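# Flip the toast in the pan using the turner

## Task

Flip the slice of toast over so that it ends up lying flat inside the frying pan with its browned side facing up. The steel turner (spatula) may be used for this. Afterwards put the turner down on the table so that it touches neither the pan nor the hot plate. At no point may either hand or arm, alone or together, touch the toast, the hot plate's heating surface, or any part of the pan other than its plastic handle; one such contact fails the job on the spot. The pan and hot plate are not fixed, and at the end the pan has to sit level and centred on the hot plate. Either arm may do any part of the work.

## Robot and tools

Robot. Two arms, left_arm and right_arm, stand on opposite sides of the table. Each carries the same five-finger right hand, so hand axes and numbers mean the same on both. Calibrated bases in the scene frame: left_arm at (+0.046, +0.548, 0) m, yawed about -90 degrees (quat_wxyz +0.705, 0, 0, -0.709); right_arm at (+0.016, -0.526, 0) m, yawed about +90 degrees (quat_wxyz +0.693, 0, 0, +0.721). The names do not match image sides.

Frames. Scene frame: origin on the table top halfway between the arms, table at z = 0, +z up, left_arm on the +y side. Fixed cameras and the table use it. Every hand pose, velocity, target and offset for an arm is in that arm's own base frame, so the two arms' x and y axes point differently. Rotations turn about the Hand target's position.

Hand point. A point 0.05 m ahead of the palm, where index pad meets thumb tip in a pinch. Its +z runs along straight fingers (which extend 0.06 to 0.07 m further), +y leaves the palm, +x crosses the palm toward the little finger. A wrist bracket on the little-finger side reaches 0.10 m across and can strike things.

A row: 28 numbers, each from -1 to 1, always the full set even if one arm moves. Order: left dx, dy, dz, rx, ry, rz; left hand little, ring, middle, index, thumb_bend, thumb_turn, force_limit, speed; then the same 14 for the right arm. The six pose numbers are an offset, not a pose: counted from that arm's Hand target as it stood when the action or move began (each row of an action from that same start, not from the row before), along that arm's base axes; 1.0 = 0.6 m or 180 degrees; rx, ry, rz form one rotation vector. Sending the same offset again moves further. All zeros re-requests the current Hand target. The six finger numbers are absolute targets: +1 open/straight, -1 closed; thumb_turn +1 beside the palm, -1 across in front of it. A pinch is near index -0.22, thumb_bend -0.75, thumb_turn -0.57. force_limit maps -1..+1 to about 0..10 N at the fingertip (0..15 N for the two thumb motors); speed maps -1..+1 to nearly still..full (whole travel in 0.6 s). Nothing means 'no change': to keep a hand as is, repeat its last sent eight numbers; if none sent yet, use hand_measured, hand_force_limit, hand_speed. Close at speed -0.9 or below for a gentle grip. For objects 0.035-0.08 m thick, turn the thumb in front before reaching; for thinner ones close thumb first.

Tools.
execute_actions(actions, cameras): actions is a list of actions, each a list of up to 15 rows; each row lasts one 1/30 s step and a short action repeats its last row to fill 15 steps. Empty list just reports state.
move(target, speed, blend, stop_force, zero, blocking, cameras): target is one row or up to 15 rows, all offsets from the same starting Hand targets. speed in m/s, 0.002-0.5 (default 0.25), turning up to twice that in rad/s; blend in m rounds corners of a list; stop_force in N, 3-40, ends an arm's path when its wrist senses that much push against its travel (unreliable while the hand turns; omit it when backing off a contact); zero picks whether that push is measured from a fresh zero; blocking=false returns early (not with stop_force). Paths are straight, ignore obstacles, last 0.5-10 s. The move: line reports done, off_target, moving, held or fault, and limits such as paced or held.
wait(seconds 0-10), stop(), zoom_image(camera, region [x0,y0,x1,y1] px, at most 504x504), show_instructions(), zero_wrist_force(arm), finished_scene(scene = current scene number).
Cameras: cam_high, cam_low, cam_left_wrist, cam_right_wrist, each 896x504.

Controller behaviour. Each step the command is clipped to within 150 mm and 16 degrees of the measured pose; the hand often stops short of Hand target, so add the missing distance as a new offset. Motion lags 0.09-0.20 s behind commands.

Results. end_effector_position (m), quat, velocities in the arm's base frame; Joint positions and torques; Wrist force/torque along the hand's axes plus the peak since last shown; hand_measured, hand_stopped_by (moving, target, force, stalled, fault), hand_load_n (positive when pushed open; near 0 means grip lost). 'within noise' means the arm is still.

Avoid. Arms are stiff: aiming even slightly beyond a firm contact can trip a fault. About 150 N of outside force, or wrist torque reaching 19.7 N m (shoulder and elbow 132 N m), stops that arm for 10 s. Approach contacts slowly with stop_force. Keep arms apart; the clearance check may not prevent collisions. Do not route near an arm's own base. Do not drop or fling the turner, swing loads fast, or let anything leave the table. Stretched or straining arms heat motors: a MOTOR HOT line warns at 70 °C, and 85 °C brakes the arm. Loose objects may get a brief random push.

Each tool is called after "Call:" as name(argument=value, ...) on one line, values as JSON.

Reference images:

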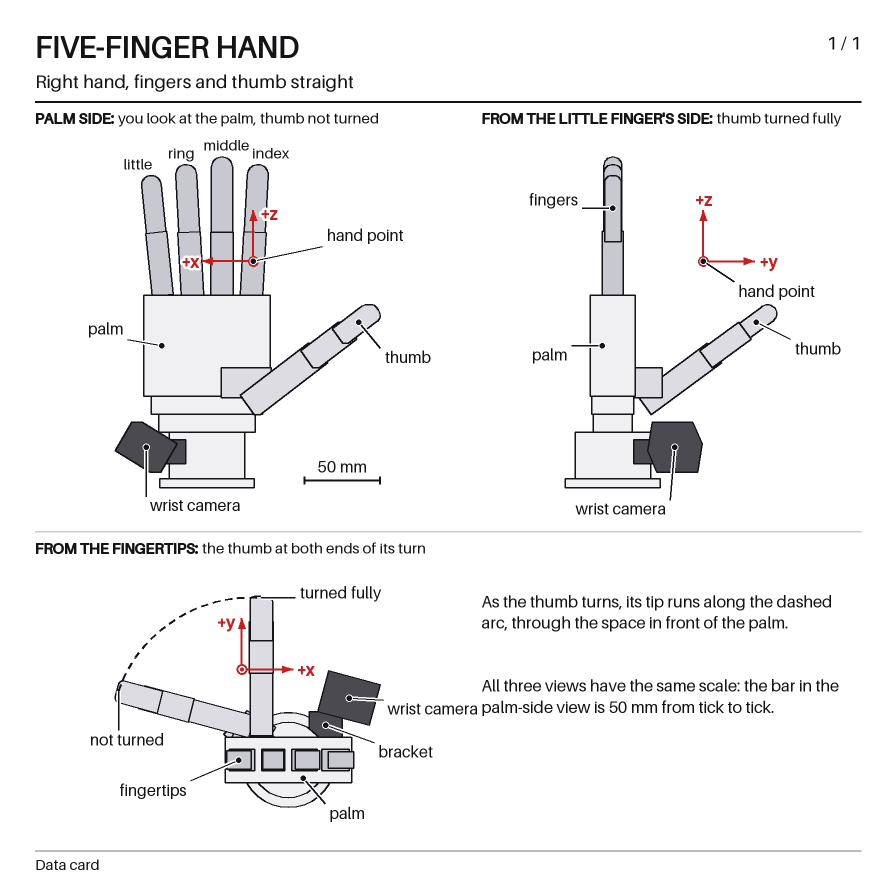

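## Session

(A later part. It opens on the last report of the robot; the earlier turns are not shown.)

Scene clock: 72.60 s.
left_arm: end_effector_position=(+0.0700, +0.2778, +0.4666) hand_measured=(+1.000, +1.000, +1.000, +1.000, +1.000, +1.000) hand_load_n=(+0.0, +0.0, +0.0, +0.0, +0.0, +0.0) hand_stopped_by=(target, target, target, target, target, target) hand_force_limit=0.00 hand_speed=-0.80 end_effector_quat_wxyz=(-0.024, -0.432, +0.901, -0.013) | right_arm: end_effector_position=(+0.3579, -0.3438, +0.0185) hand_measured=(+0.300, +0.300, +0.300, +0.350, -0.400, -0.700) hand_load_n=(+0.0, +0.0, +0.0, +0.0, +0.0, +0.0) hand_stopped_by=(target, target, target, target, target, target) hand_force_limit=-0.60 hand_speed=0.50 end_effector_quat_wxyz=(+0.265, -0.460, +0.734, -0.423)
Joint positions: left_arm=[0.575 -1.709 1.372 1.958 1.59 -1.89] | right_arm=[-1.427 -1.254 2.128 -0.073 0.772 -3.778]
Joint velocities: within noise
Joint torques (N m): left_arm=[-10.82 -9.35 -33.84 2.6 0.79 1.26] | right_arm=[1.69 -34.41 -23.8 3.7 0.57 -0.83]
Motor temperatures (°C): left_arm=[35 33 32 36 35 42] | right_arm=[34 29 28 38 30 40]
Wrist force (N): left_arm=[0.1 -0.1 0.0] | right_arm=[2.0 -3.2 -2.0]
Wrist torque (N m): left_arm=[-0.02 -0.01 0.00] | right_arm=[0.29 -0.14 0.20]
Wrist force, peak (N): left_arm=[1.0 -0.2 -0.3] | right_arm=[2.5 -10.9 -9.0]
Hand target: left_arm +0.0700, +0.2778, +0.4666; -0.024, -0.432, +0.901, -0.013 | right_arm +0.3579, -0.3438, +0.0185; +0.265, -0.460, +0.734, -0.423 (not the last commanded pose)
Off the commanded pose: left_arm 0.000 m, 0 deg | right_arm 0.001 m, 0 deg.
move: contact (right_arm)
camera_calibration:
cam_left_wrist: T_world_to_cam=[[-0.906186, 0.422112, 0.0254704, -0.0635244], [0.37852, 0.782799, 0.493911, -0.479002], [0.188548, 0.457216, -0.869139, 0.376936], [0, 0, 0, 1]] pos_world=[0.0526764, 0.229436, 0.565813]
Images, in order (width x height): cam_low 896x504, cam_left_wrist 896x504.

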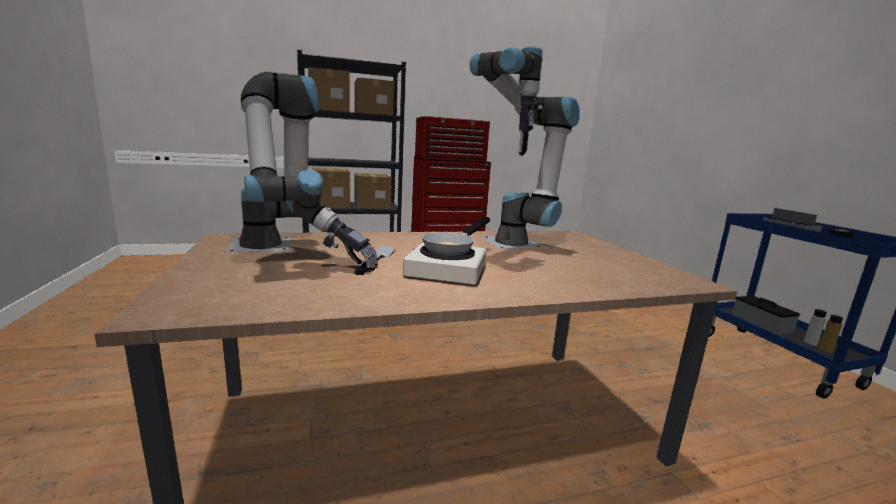

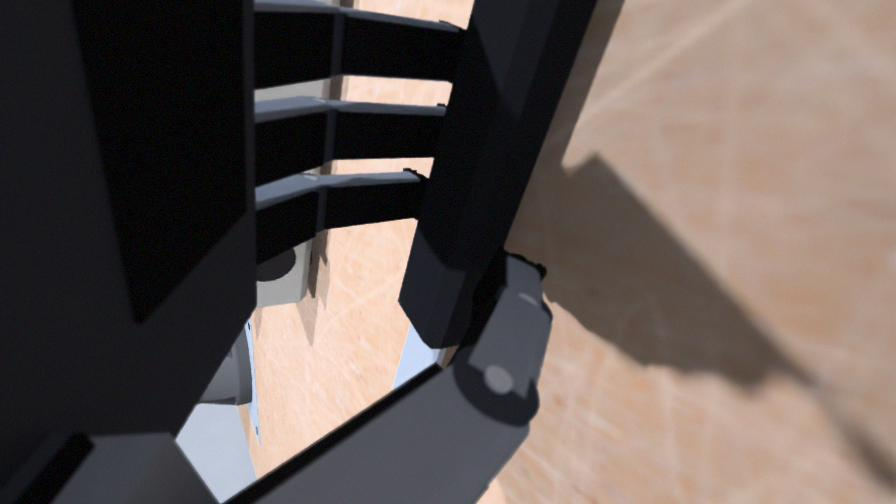

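Call:
execute_actions(actions=[[[0,0,0,0,0,0,1,1,1,1,1,1,0,-0.8,0,0,0.005,0,0,0,0.3,0.3,0.3,0.35,-0.4,-0.7,-0.4,-0.6]],[[0,0,0,0,0,0,1,1,1,1,1,1,0,-0.8,0,0,0,0,0,0,-0.4,-0.4,-0.4,-0.4,-0.4,-0.7,-0.4,-0.6]]], cameras=[])

Call:
wait(seconds=2, cameras=["cam_low","cam_left_wrist"])

Call:
zoom_image(camera="cam_low", region=[310, 190, 430, 290])

Scene clock: 75.30 s.
left_arm: end_effector_position=(+0.0700, +0.2778, +0.4666) hand_measured=(+1.000, +1.000, +1.000, +1.000, +1.000, +1.000) hand_load_n=(+0.0, +0.0, +0.0, +0.0, +0.0, +0.0) hand_stopped_by=(target, target, target, target, target, target) hand_force_limit=0.00 hand_speed=-0.80 end_effector_quat_wxyz=(-0.024, -0.432, +0.901, -0.013) | right_arm: end_effector_position=(+0.3579, -0.3438, +0.0215) hand_measured=(-0.074, +0.038, +0.102, +0.110, -0.398, -0.700) hand_load_n=(+2.0, +7.5, +0.0, +9.0, +7.5, +3.5) hand_stopped_by=(force, force, force, force, target, target) hand_force_limit=-0.40 hand_speed=-0.60 end_effector_quat_wxyz=(+0.265, -0.460, +0.734, -0.423)
Joint positions: left_arm=[0.575 -1.709 1.372 1.958 1.59 -1.89] | right_arm=[-1.427 -1.26 2.126 -0.065 0.772 -3.778]
Joint velocities: within noise
Joint torques (N m): left_arm=[-11.8 -10.67 -34.01 2.26 1.08 1.45] | right_arm=[7.99 -23.36 -7.48 -0.25 -2.17 1.45]
Motor temperatures (°C): left_arm=[35 33 32 36 35 42] | right_arm=[34 29 28 38 30 40]
Wrist force (N): left_arm=[0.1 -0.1 -0.2] | right_arm=[2.2 -5.2 -1.2]
Wrist torque (N m): left_arm=[0.01 -0.02 0.01] | right_arm=[0.12 -0.40 0.27]
Wrist force, peak (N): left_arm=[0.8 -0.1 -0.2] | right_arm=[2.1 -5.6 -1.6]
Hand target: left_arm +0.0700, +0.2778, +0.4666; -0.024, -0.432, +0.901, -0.013 | right_arm +0.3579, -0.3438, +0.0215; +0.265, -0.460, +0.734, -0.423
Off the commanded pose: left_arm 0.000 m, 0 deg | right_arm 0.000 m, 0 deg.
Step readings (end_effector_position of left_arm | right_arm):
0: (+0.0700, +0.2778, +0.4666) | (+0.3579, -0.3438, +0.0185)
1: (+0.0700, +0.2778, +0.4666) | (+0.3579, -0.3438, +0.0186)
2: (+0.0700, +0.2778, +0.4666) | (+0.3579, -0.3438, +0.0193)
4: (+0.0700, +0.2778, +0.4666) | (+0.3579, -0.3438, +0.0212)
8: (+0.0700, +0.2778, +0.4666) | (+0.3579, -0.3438, +0.0218)
15: (+0.0700, +0.2778, +0.4666) | (+0.3579, -0.3438, +0.0216)
16: (+0.0700, +0.2778, +0.4666) | (+0.3579, -0.3438, +0.0216)
17: (+0.0700, +0.2778, +0.4666) | (+0.3579, -0.3438, +0.0216)
19: (+0.0700, +0.2778, +0.4666) | (+0.3579, -0.3438, +0.0216)
23: (+0.0700, +0.2778, +0.4666) | (+0.3579, -0.3438, +0.0216)
30: (+0.0700, +0.2778, +0.4666) | (+0.3579, -0.3438, +0.0215)
No camera images: "cameras" was empty.

Scene clock: 77.30 s.
left_arm: end_effector_position=(+0.0700, +0.2778, +0.4666) hand_measured=(+1.000, +1.000, +1.000, +1.000, +1.000, +1.000) hand_load_n=(+0.0, +0.0, +0.0, +0.0, +0.0, +0.0) hand_stopped_by=(target, target, target, target, target, target) hand_force_limit=0.00 hand_speed=-0.80 end_effector_quat_wxyz=(-0.024, -0.432, +0.901, -0.013) | right_arm: end_effector_position=(+0.3579, -0.3438, +0.0215) hand_measured=(-0.074, +0.038, +0.102, +0.110, -0.398, -0.700) hand_load_n=(+2.0, +8.0, +0.0, +9.0, +7.0, +3.0) hand_stopped_by=(force, force, force, force, target, target) hand_force_limit=-0.40 hand_speed=-0.60 end_effector_quat_wxyz=(+0.265, -0.460, +0.734, -0.423)
Joint positions: left_arm=[0.575 -1.709 1.372 1.958 1.59 -1.89] | right_arm=[-1.427 -1.26 2.126 -0.065 0.772 -3.778]
Joint velocities: within noise
Joint torques (N m): left_arm=[-11.53 -9.31 -32.86 2.28 0.94 1.55] | right_arm=[7.02 -23.18 -11.11 1.26 -2.23 1.64]
Motor temperatures (°C): left_arm=[35 33 32 36 35 42] | right_arm=[34 29 28 38 30 40]
Wrist force (N): left_arm=[0.5 0.0 -0.2] | right_arm=[1.9 -5.0 -1.0]
Wrist torque (N m): left_arm=[0.01 -0.08 0.03] | right_arm=[0.11 -0.37 0.27]
Wrist force, peak (N): left_arm=[0.7 -0.2 -0.5] | right_arm=[2.0 -5.4 -1.2]
Hand target: left_arm +0.0700, +0.2778, +0.4666; -0.024, -0.432, +0.901, -0.013 | right_arm +0.3579, -0.3438, +0.0215; +0.265, -0.460, +0.734, -0.423
Off the commanded pose: left_arm 0.000 m, 0 deg | right_arm 0.000 m, 0 deg.
wait: 2.00 s; at rest by 0.17 s
camera_calibration:
cam_left_wrist: T_world_to_cam=[[-0.906186, 0.422112, 0.0254704, -0.0635243], [0.378519, 0.782799, 0.493911, -0.479002], [0.188547, 0.457216, -0.869139, 0.376936], [0, 0, 0, 1]] pos_world=[0.0526764, 0.229436, 0.565813]
Images, in order (width x height): cam_low 896x504, cam_left_wrist 896x504.

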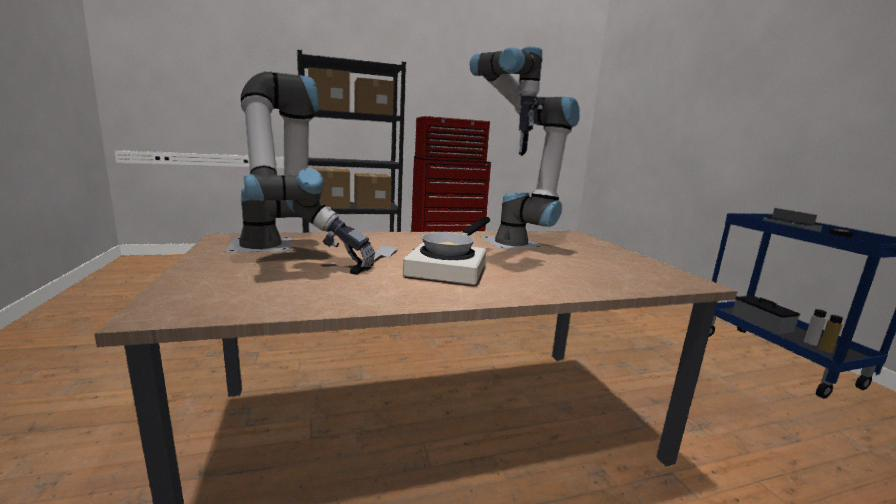

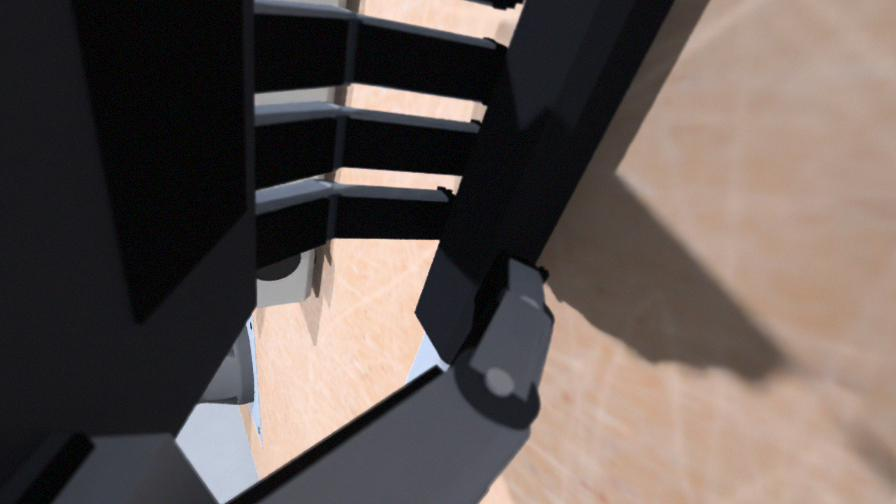

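Scaled by 4.200 from the camera's 896x504 image, which has a finer 1280x720 frame.

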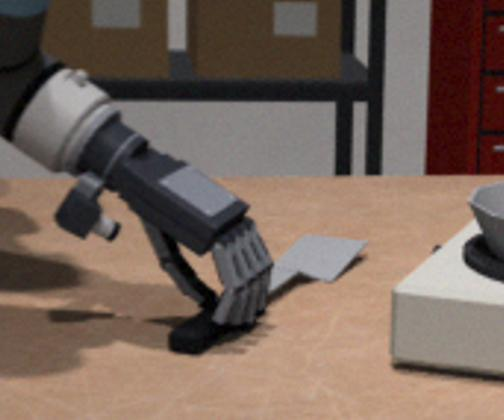

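Call:
move(target=[0,0,0,0,0,0,1,1,1,1,1,1,0,-0.8, 0,0,0.1,0,0,0,-0.4,-0.4,-0.4,-0.4,-0.4,-0.7,-0.4,-0.6], speed=0.05)

Call:
zoom_image(camera="cam_low", region=[310, 190, 430, 290])

Scene clock: 79.50 s.
left_arm: end_effector_position=(+0.0700, +0.2778, +0.4666) hand_measured=(+1.000, +1.000, +1.000, +1.000, +1.000, +1.000) hand_load_n=(+0.0, +0.0, +0.0, +0.0, +0.0, +0.0) hand_stopped_by=(target, target, target, target, target, target) hand_force_limit=0.00 hand_speed=-0.80 end_effector_quat_wxyz=(-0.024, -0.432, +0.901, -0.013) | right_arm: end_effector_position=(+0.3580, -0.3438, +0.0816) hand_measured=(-0.074, +0.038, +0.102, +0.110, -0.396, -0.700) hand_load_n=(-0.5, +4.0, +0.0, +8.0, +11.0, +3.5) hand_stopped_by=(force, force, force, force, target, target) hand_force_limit=-0.40 hand_speed=-0.60 end_effector_quat_wxyz=(+0.265, -0.460, +0.734, -0.423)
Joint positions: left_arm=[0.575 -1.709 1.372 1.958 1.59 -1.89] | right_arm=[-1.427 -1.375 2.069 0.107 0.772 -3.778]
Joint velocities: within noise
Joint torques (N m): left_arm=[-10.75 -9.76 -31.52 2.34 1.09 1.37] | right_arm=[0.04 -22.34 -10.15 -0.49 -0.5 -1.41]
Motor temperatures (°C): left_arm=[35 33 32 36 35 42] | right_arm=[34 29 28 38 30 40]
Wrist force (N): left_arm=[0.5 -0.2 -0.2] | right_arm=[1.3 1.0 0.7]
Wrist torque (N m): left_arm=[-0.03 -0.08 0.03] | right_arm=[0.17 -0.10 0.11]
Wrist force, peak (N): left_arm=[0.8 -0.3 -0.2] | right_arm=[2.3 -5.3 -1.1]
Hand target: left_arm +0.0700, +0.2778, +0.4666; -0.024, -0.432, +0.901, -0.013 | right_arm +0.3579, -0.3438, +0.0815; +0.265, -0.460, +0.734, -0.423
Off the commanded pose: left_arm 0.000 m, 0 deg | right_arm 0.000 m, 0 deg.
move: done
camera_calibration:
cam_left_wrist: T_world_to_cam=[[-0.906186, 0.422112, 0.0254704, -0.0635243], [0.378519, 0.782799, 0.493911, -0.479002], [0.188548, 0.457216, -0.869139, 0.376936], [0, 0, 0, 1]] pos_world=[0.0526764, 0.229436, 0.565813]
cam_right_wrist: T_world_to_cam=[[-0.527286, 0.00723146, -0.849657, 0.270013], [-0.126565, 0.98814, 0.0869549, 0.383062], [0.840209, 0.153387, -0.520117, -0.0921384], [0, 0, 0, 1]] pos_world=[0.268272, -0.366339, 0.148187]

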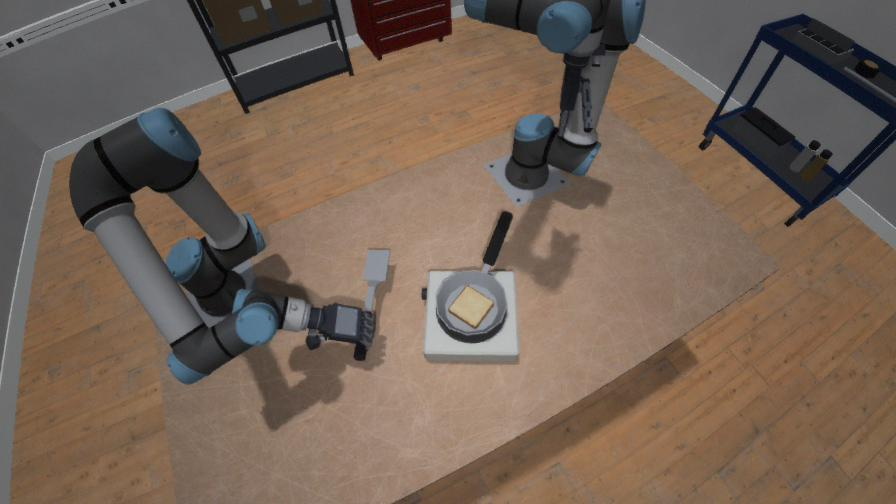

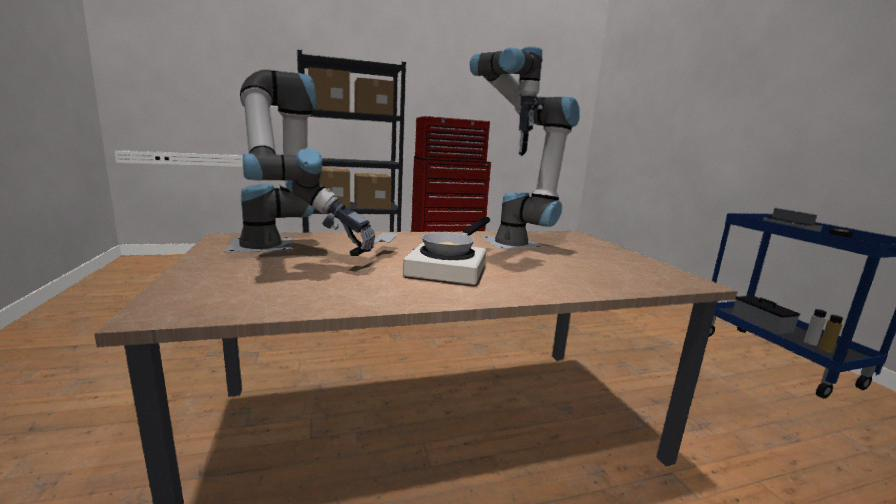

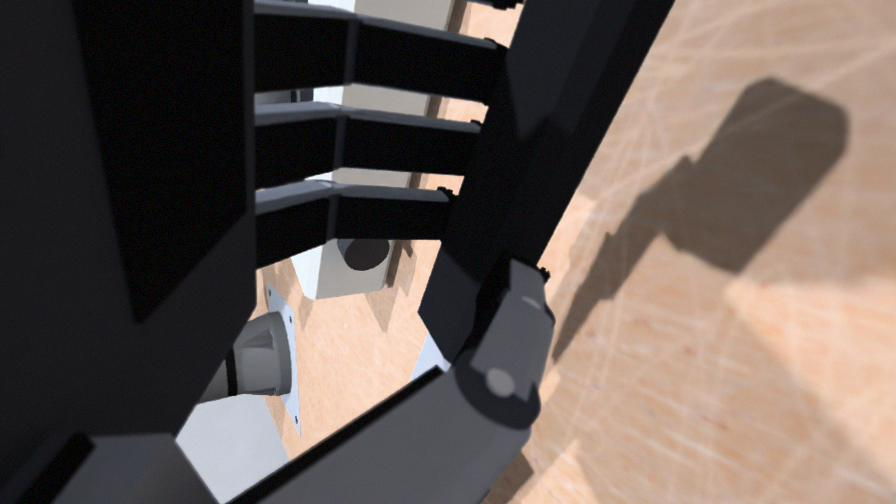

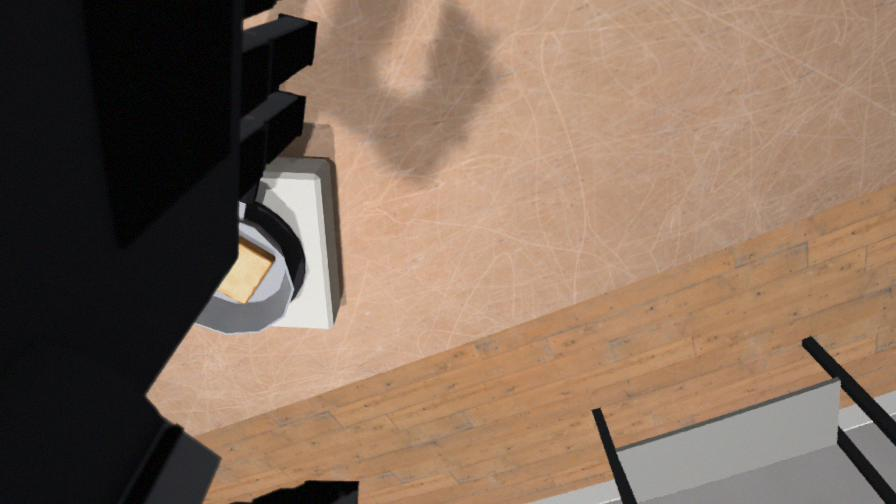

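Scaled by 4.200 from the camera's 896x504 image, which has a finer 1280x720 frame.

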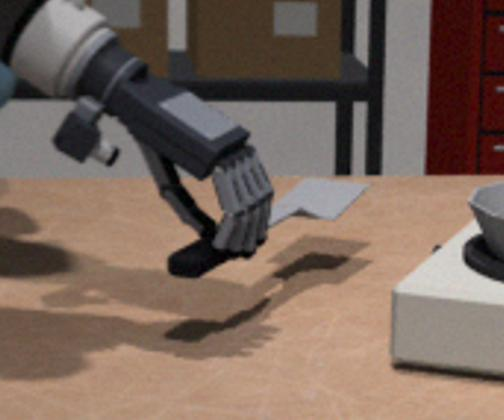

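Call:
move(target=[0,0,0,0,0,0,1,1,1,1,1,1,0,-0.8, 0,0,0.1,0,0,0,-0.5,-0.4,-0.5,-0.4,-0.4,-0.7,-0.7,-0.9], speed=0.1, cameras=[])

Call:
wait(seconds=1, cameras=["cam_high","cam_low","cam_left_wrist"])

Call:
zoom_image(camera="cam_low", region=[310, 170, 430, 270])

Call:
zoom_image(camera="cam_high", region=[290, 220, 430, 370])

Scene clock: 82.87 s.
left_arm: end_effector_position=(+0.0700, +0.2778, +0.4666) hand_measured=(+1.000, +1.000, +1.000, +1.000, +1.000, +1.000) hand_load_n=(+0.0, +0.0, +0.0, -0.5, +0.0, +0.0) hand_stopped_by=(target, target, target, target, target, target) hand_force_limit=0.00 hand_speed=-0.80 end_effector_quat_wxyz=(-0.024, -0.432, +0.901, -0.013) | right_arm: end_effector_position=(+0.3580, -0.3438, +0.1415) hand_measured=(-0.090, +0.038, +0.088, +0.110, -0.396, -0.700) hand_load_n=(+2.0, +0.5, +3.5, +7.5, +12.5, +5.0) hand_stopped_by=(force, force, force, force, target, target) hand_force_limit=-0.70 hand_speed=-0.90 end_effector_quat_wxyz=(+0.265, -0.460, +0.734, -0.423)
Joint positions: left_arm=[0.575 -1.709 1.372 1.958 1.59 -1.89] | right_arm=[-1.427 -1.465 1.991 0.275 0.772 -3.778]
Joint velocities: within noise
Joint torques (N m): left_arm=[-10.56 -9.92 -32.62 2.2 1.21 1.48] | right_arm=[-7.27 -27.05 -15.03 1.12 -2.98 -0.67]
Motor temperatures (°C): left_arm=[35 33 32 36 35 42] | right_arm=[34 29 28 38 30 40]
Wrist force (N): left_arm=[0.6 -0.5 0.0] | right_arm=[0.8 1.0 1.1]
Wrist torque (N m): left_arm=[-0.07 -0.10 0.03] | right_arm=[0.12 0.02 0.03]
Wrist force, peak (N): left_arm=[0.7 -0.3 0.3] | right_arm=[1.3 2.0 1.4]
Hand target: left_arm +0.0700, +0.2778, +0.4666; -0.024, -0.432, +0.901, -0.013 | right_arm +0.3579, -0.3438, +0.1415; +0.265, -0.460, +0.734, -0.423
Off the commanded pose: left_arm 0.000 m, 0 deg | right_arm 0.000 m, 0 deg.
move: done
No camera images: "cameras" was empty.

Scene clock: 83.87 s.
left_arm: end_effector_position=(+0.0700, +0.2778, +0.4666) hand_measured=(+1.000, +1.000, +1.000, +1.000, +1.000, +1.000) hand_load_n=(+0.0, +0.0, +0.0, +0.0, +0.0, +0.0) hand_stopped_by=(target, target, target, target, target, target) hand_force_limit=0.00 hand_speed=-0.80 end_effector_quat_wxyz=(-0.024, -0.432, +0.901, -0.013) | right_arm: end_effector_position=(+0.3579, -0.3438, +0.1415) hand_measured=(-0.090, +0.038, +0.088, +0.110, -0.396, -0.700) hand_load_n=(+2.0, +0.5, +3.5, +7.5, +12.5, +5.0) hand_stopped_by=(force, force, force, force, target, target) hand_force_limit=-0.70 hand_speed=-0.90 end_effector_quat_wxyz=(+0.265, -0.460, +0.734, -0.423)
Joint positions: left_arm=[0.575 -1.709 1.372 1.958 1.59 -1.89] | right_arm=[-1.427 -1.465 1.991 0.276 0.772 -3.778]
Joint velocities: within noise
Joint torques (N m): left_arm=[-11.18 -8.68 -31.16 2.29 1.16 1.51] | right_arm=[-8.02 -29.59 -13.24 3.92 -3.27 1.81]
Motor temperatures (°C): left_arm=[35 33 32 36 35 42] | right_arm=[34 29 28 38 30 40]
Wrist force (N): left_arm=[0.3 -0.2 0.0] | right_arm=[1.0 0.9 1.2]
Wrist torque (N m): left_arm=[-0.04 -0.04 0.01] | right_arm=[0.10 -0.02 0.03]
Wrist force, peak (N): left_arm=[0.5 -0.5 0.0] | right_arm=[1.0 1.0 1.3]
Hand target: left_arm +0.0700, +0.2778, +0.4666; -0.024, -0.432, +0.901, -0.013 | right_arm +0.3579, -0.3438, +0.1415; +0.265, -0.460, +0.734, -0.423
Off the commanded pose: left_arm 0.000 m, 0 deg | right_arm 0.000 m, 0 deg.
wait: 1.00 s; at rest by 0.17 s
camera_calibration:
cam_left_wrist: T_world_to_cam=[[-0.906186, 0.422112, 0.0254705, -0.0635244], [0.37852, 0.782799, 0.493911, -0.479002], [0.188547, 0.457216, -0.869139, 0.376936], [0, 0, 0, 1]] pos_world=[0.0526765, 0.229436, 0.565813]
Images, in order (width x height): cam_high 896x504, cam_low 896x504, cam_left_wrist 896x504.

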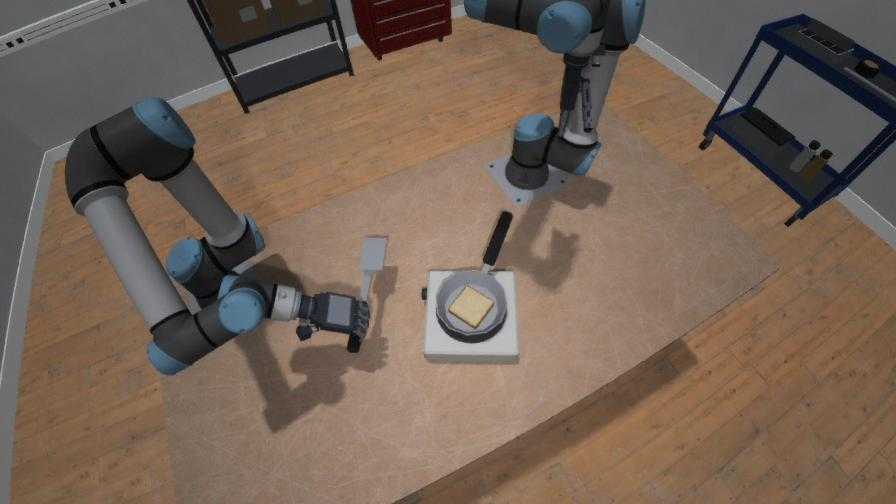

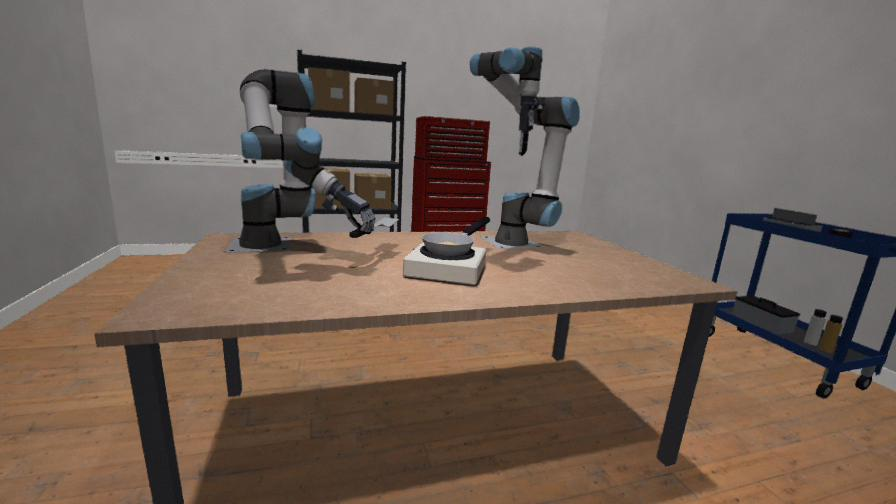

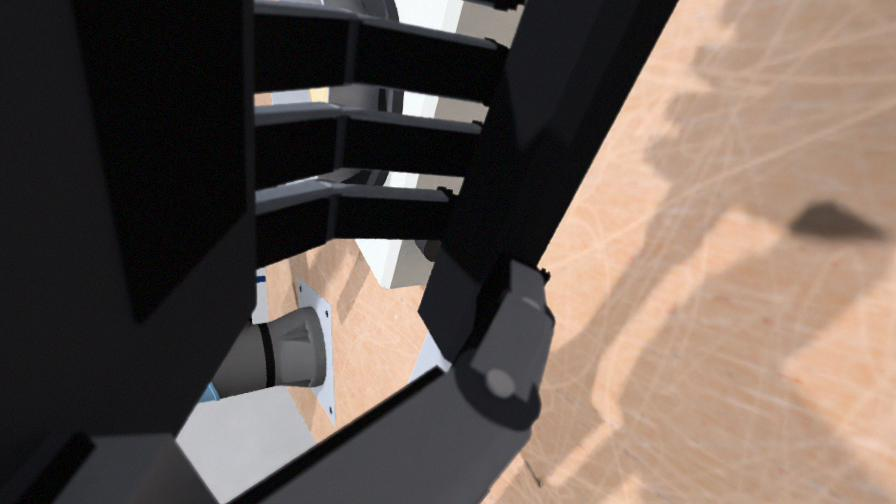

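Scaled by 4.200 from the camera's 896x504 image, which has a finer 1280x720 frame.

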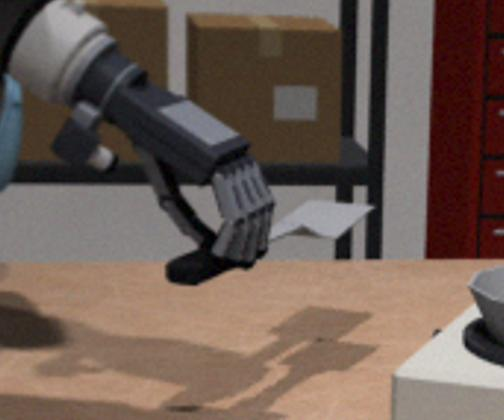

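Scaled by 3.360 from the camera's 896x504 image, which has a finer 1280x720 frame.

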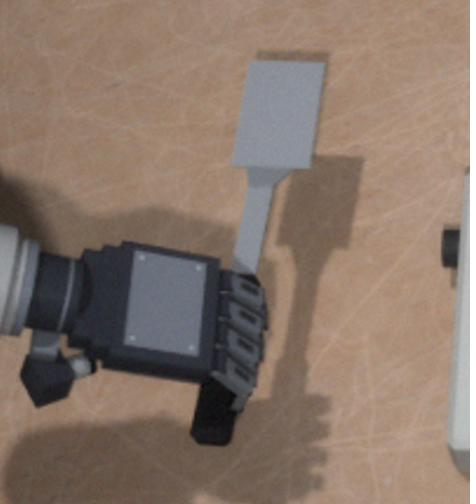

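Call:
move(target=[[0,0,0,0,0,0,1,1,1,1,1,1,0,-0.8, 0,0,0.1692,0,0,0,-0.5,-0.4,-0.5,-0.4,-0.4,-0.7,-0.7,-0.9],[0.4,-0.1667,-0.1667,0,0,0,1,1,1,1,1,1,0,-0.8, 0.0208,-0.3072,0.1692,-0.0715,0.0875,-0.2035,-0.5,-0.4,-0.5,-0.4,-0.4,-0.7,-0.7,-0.9]], speed=0.2)

Call:
zoom_image(camera="cam_right_wrist", region=[250, 50, 754, 504])

Call:
zoom_image(camera="cam_low", region=[350, 150, 530, 300])

Call:
zoom_image(camera="cam_high", region=[350, 220, 550, 400])

Scene clock: 94.53 s.
left_arm: end_effector_position=(+0.3100, +0.1778, +0.3667) hand_measured=(+1.000, +1.000, +1.000, +1.000, +1.000, +1.000) hand_load_n=(+0.0, +0.0, +0.0, +0.0, +0.0, +0.0) hand_stopped_by=(target, target, target, target, target, target) hand_force_limit=0.00 hand_speed=-0.80 end_effector_quat_wxyz=(-0.023, -0.432, +0.901, -0.013) | right_arm: end_effector_position=(+0.3705, -0.5280, +0.2431) hand_measured=(-0.090, +0.038, +0.088, +0.110, -0.396, -0.700) hand_load_n=(+2.0, +0.5, +3.0, +7.5, +12.5, +5.0) hand_stopped_by=(force, force, force, force, target, target) hand_force_limit=-0.70 hand_speed=-0.90 end_effector_quat_wxyz=(-0.034, -0.286, +0.819, -0.497)
Joint positions: left_arm=[-0.018 -1.449 1.37 1.68 1.615 -2.482] | right_arm=[-1.123 -1.287 1.434 0.388 1.725 -3.455]
Joint velocities: within noise
Joint torques (N m): left_arm=[11.56 -22.55 -12.65 5.45 -1.31 1.74] | right_arm=[-7.41 -36.48 -27.72 -1.63 0.94 -1.77]
Motor temperatures (°C): left_arm=[35 32 32 36 35 42] | right_arm=[34 29 28 38 30 40]
Wrist force (N): left_arm=[0.3 -0.2 -0.3] | right_arm=[0.6 1.0 1.3]
Wrist torque (N m): left_arm=[0.00 -0.04 0.00] | right_arm=[0.11 -0.06 -0.03]
Wrist force, peak (N): left_arm=[0.0 -1.7 0.2] | right_arm=[0.8 3.0 2.2]
Hand target: left_arm +0.3100, +0.1778, +0.3666; -0.024, -0.432, +0.901, -0.013 | right_arm +0.3704, -0.5281, +0.2431; -0.034, -0.286, +0.819, -0.497
Off the commanded pose: left_arm 0.000 m, 0 deg | right_arm 0.000 m, 0 deg.
move: done
camera_calibration:
cam_left_wrist: T_world_to_cam=[[-0.906144, 0.422214, 0.0252768, 0.198792], [0.378516, 0.78279, 0.493929, -0.442153], [0.188757, 0.457138, -0.869135, 0.290496], [0, 0, 0, 1]] pos_world=[0.292663, 0.129384, 0.465848]
cam_right_wrist: T_world_to_cam=[[-0.672729, 0.226333, -0.704421, 0.549363], [0.478229, 0.859473, -0.180562, 0.325605], [0.564564, -0.458344, -0.686431, -0.170861], [0, 0, 0, 1]] pos_world=[0.31032, -0.482501, 0.32849]

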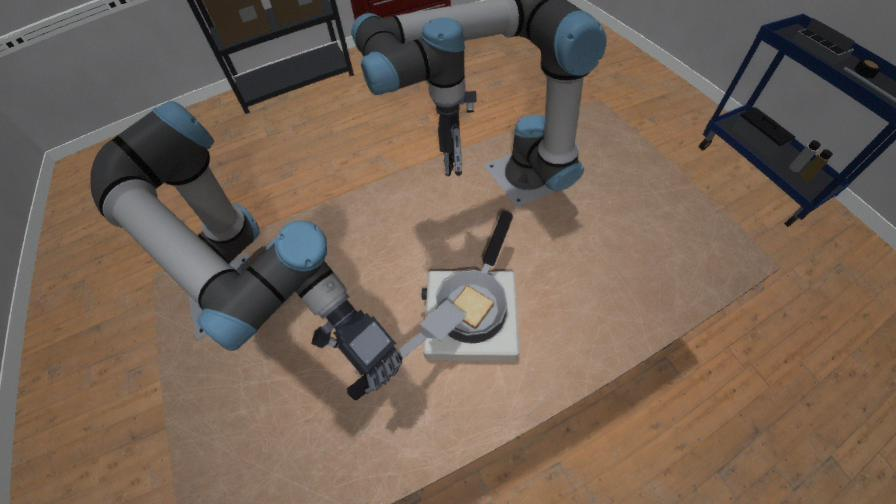

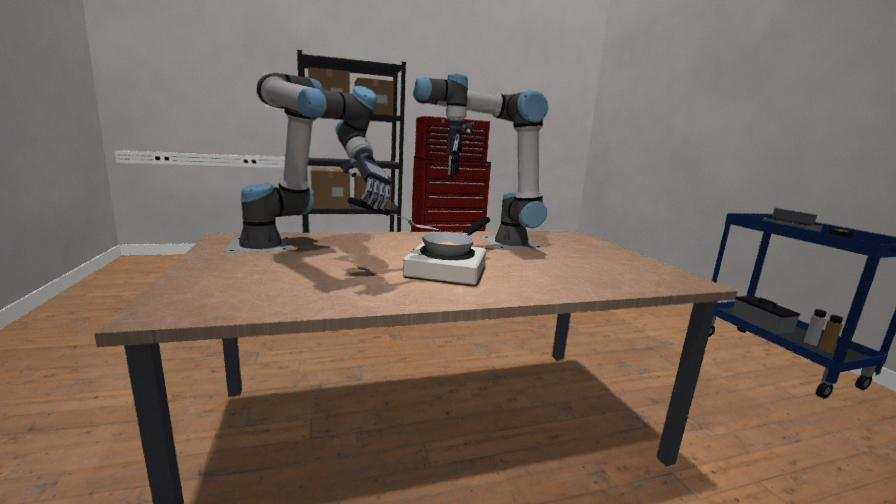

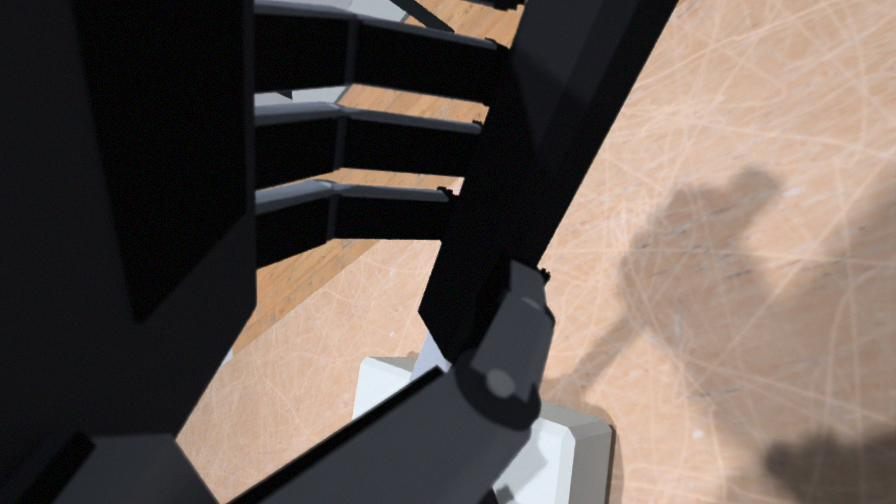

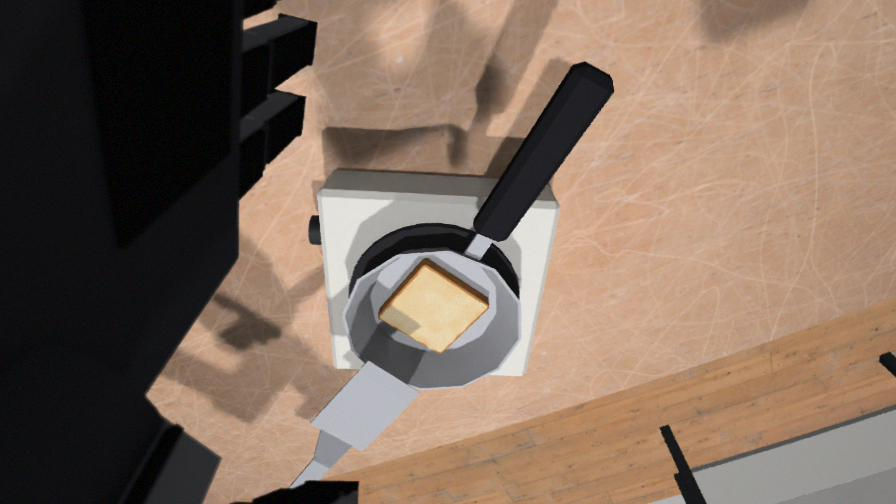

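Scaled by 1.000.

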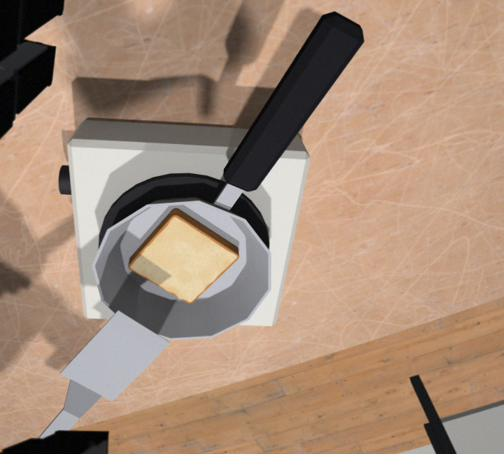

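Scaled by 2.800 from the camera's 896x504 image, which has a finer 1280x720 frame.

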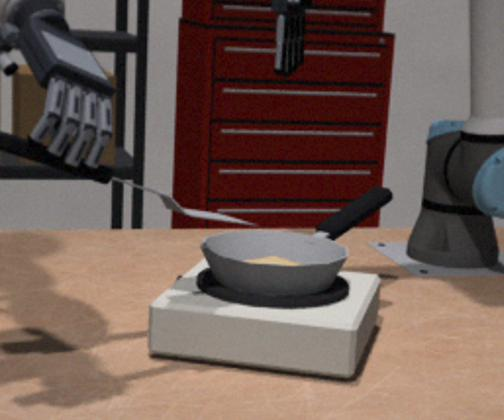

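Scaled by 2.520 from the camera's 896x504 image, which has a finer 1280x720 frame.

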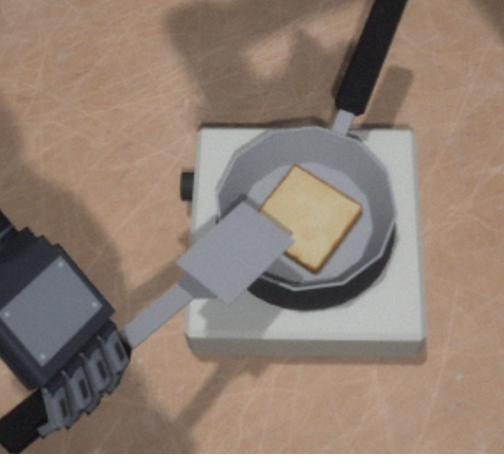

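Call:
zoom_image(camera="cam_right_wrist", region=[330, 220, 550, 420])

Call:
zoom_image(camera="cam_high", region=[420, 260, 530, 360])

Call:
zoom_image(camera="cam_low", region=[395, 200, 505, 300])

Scaled by 2.291 from the camera's 896x504 image, which has a finer 1280x720 frame.

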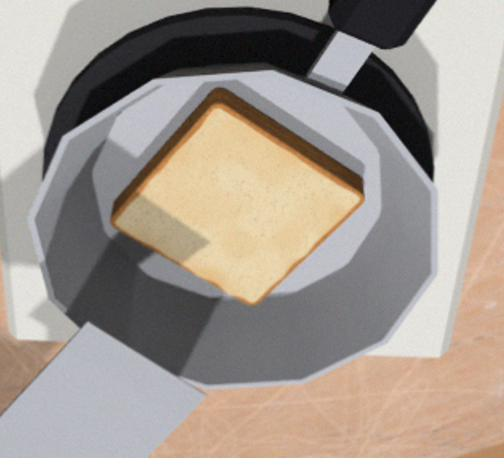

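Scaled by 4.582 from the camera's 896x504 image, which has a finer 1280x720 frame.

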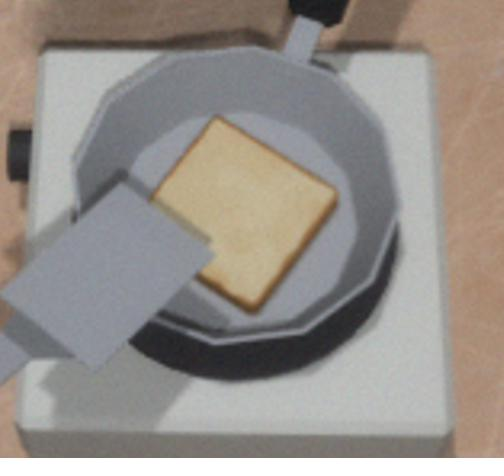

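Scaled by 4.582 from the camera's 896x504 image, which has a finer 1280x720 frame.

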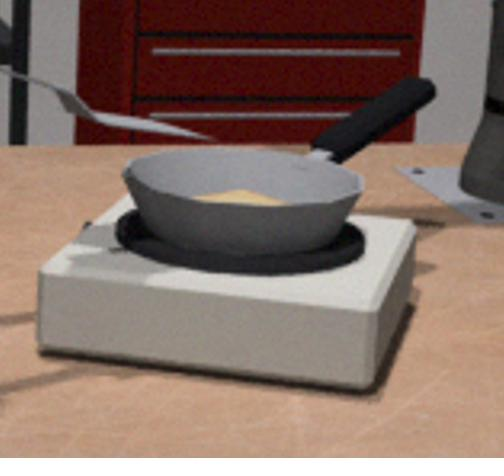

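Call:
move(target=[0,0,0,0,0,0,1,1,1,1,1,1,0,-0.8, 0.1927,0.0405,0.1782,-0.0724,0.2102,0.0133,-0.5,-0.4,-0.5,-0.4,-0.4,-0.7,-0.7,-0.9], speed=0.15)

Call:
zoom_image(camera="cam_right_wrist", region=[330, 220, 550, 420])

Call:
zoom_image(camera="cam_high", region=[380, 230, 530, 360])

Call:
zoom_image(camera="cam_low", region=[365, 160, 505, 300])

Scene clock: 122.23 s.
left_arm: end_effector_position=(+0.3100, +0.1778, +0.3666) hand_measured=(+1.000, +1.000, +1.000, +1.000, +1.000, +1.000) hand_load_n=(+0.0, +0.0, +0.0, +0.0, +0.0, +0.0) hand_stopped_by=(target, target, target, target, target, target) hand_force_limit=0.00 hand_speed=-0.80 end_effector_quat_wxyz=(-0.024, -0.432, +0.901, -0.013) | right_arm: end_effector_position=(+0.4861, -0.5037, +0.3500) hand_measured=(-0.090, +0.038, +0.088, +0.110, -0.396, -0.700) hand_load_n=(+2.0, +0.5, +3.5, +8.0, +12.0, +5.5) hand_stopped_by=(force, force, force, force, target, target) hand_force_limit=-0.70 hand_speed=-0.90 end_effector_quat_wxyz=(-0.318, -0.442, +0.697, -0.466)
Joint positions: left_arm=[-0.018 -1.449 1.37 1.68 1.615 -2.482] | right_arm=[-0.717 -0.903 0.703 0.752 2.378 -3.888]
Joint velocities: within noise
Joint torques (N m): left_arm=[12.55 -22.48 -16.58 1.62 -1.4 -2.24] | right_arm=[-5.05 -54.69 -26.65 -1.46 0.79 -1.49]
Motor temperatures (°C): left_arm=[35 32 32 36 35 42] | right_arm=[34 29 28 37 30 40]
Wrist force (N): left_arm=[0.3 -0.2 -0.2] | right_arm=[0.1 0.5 0.6]
Wrist torque (N m): left_arm=[-0.01 -0.04 0.00] | right_arm=[0.15 -0.05 -0.06]
Wrist force, peak (N): left_arm=[0.8 -0.3 -0.3] | right_arm=[0.9 1.7 1.3]
Hand target: left_arm +0.3100, +0.1778, +0.3666; -0.024, -0.432, +0.901, -0.013 | right_arm +0.4860, -0.5038, +0.3500; -0.318, -0.442, +0.697, -0.466
Off the commanded pose: left_arm 0.000 m, 0 deg | right_arm 0.000 m, 0 deg.
move: done
camera_calibration:
cam_left_wrist: T_world_to_cam=[[-0.906186, 0.422112, 0.0254724, 0.198726], [0.378521, 0.782799, 0.49391, -0.44215], [0.188546, 0.457216, -0.86914, 0.290484], [0, 0, 0, 1]] pos_world=[0.292676, 0.129416, 0.465792]
cam_right_wrist: T_world_to_cam=[[-0.981282, 0.0863232, -0.172146, 0.590135], [0.173926, 0.781039, -0.599773, 0.523896], [0.0826781, -0.618487, -0.781433, 0.0351522], [0, 0, 0, 1]] pos_world=[0.485063, -0.438384, 0.443277]

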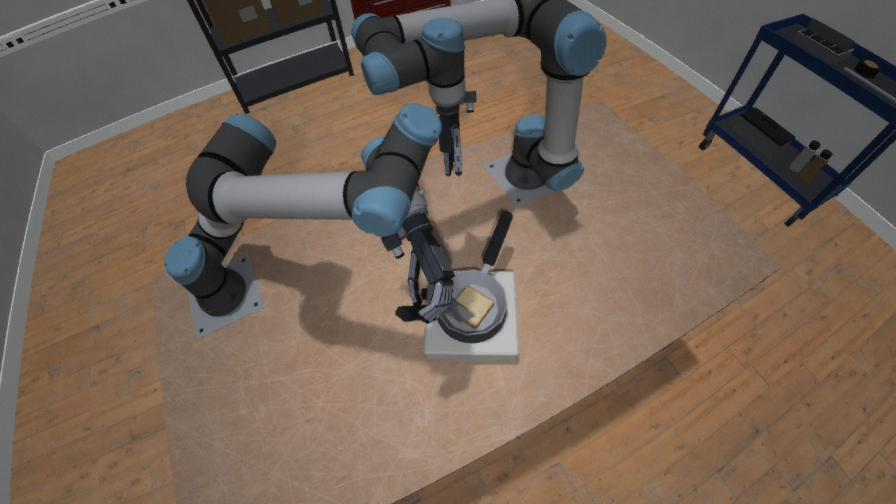

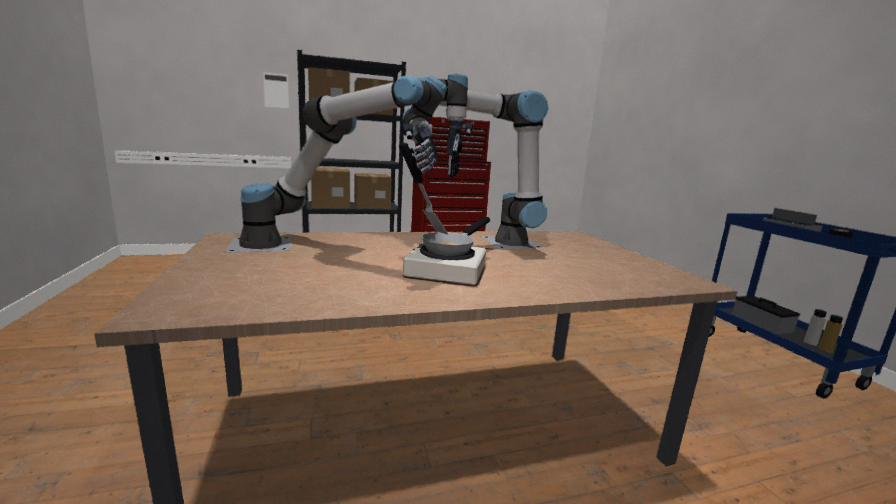

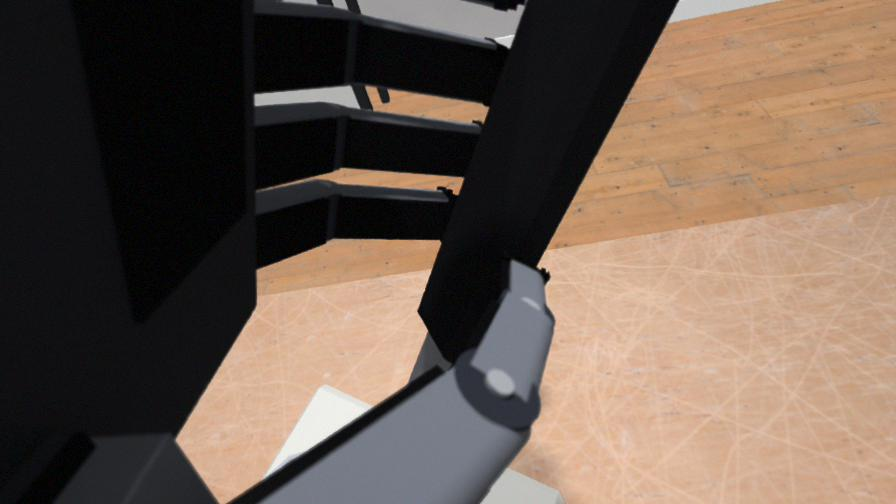

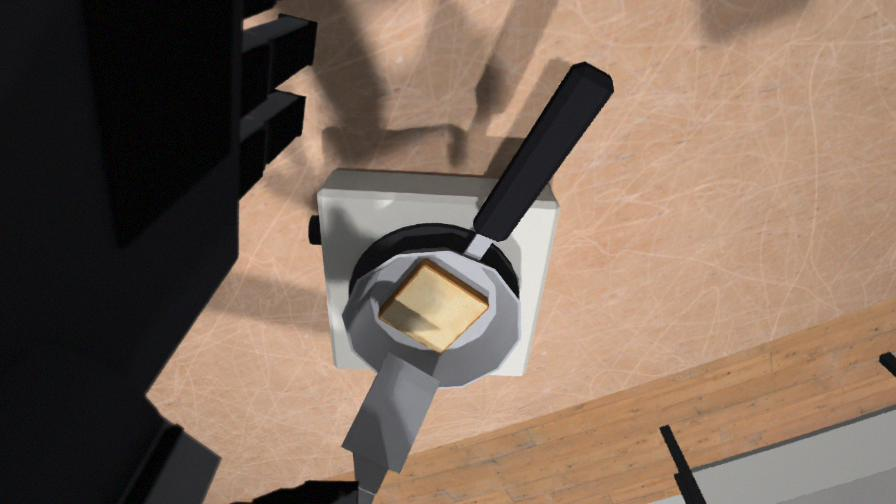

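Scaled by 2.291 from the camera's 896x504 image, which has a finer 1280x720 frame.

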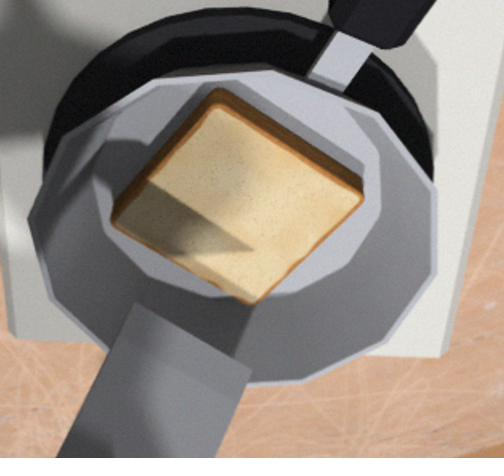

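Scaled by 3.360 from the camera's 896x504 image, which has a finer 1280x720 frame.

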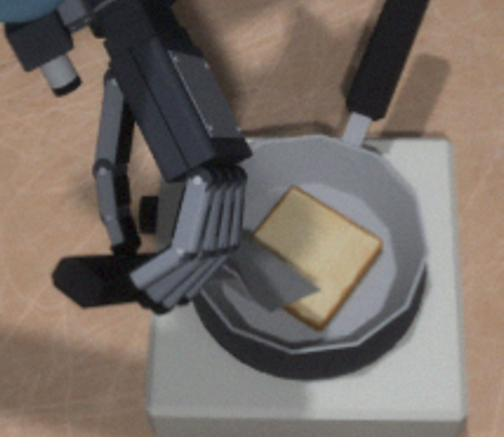

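Scaled by 3.600 from the camera's 896x504 image, which has a finer 1280x720 frame.

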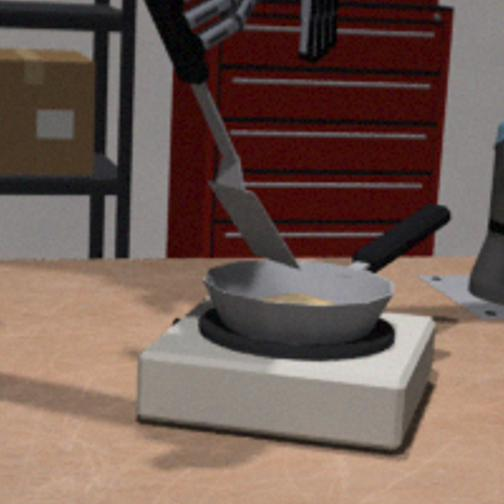

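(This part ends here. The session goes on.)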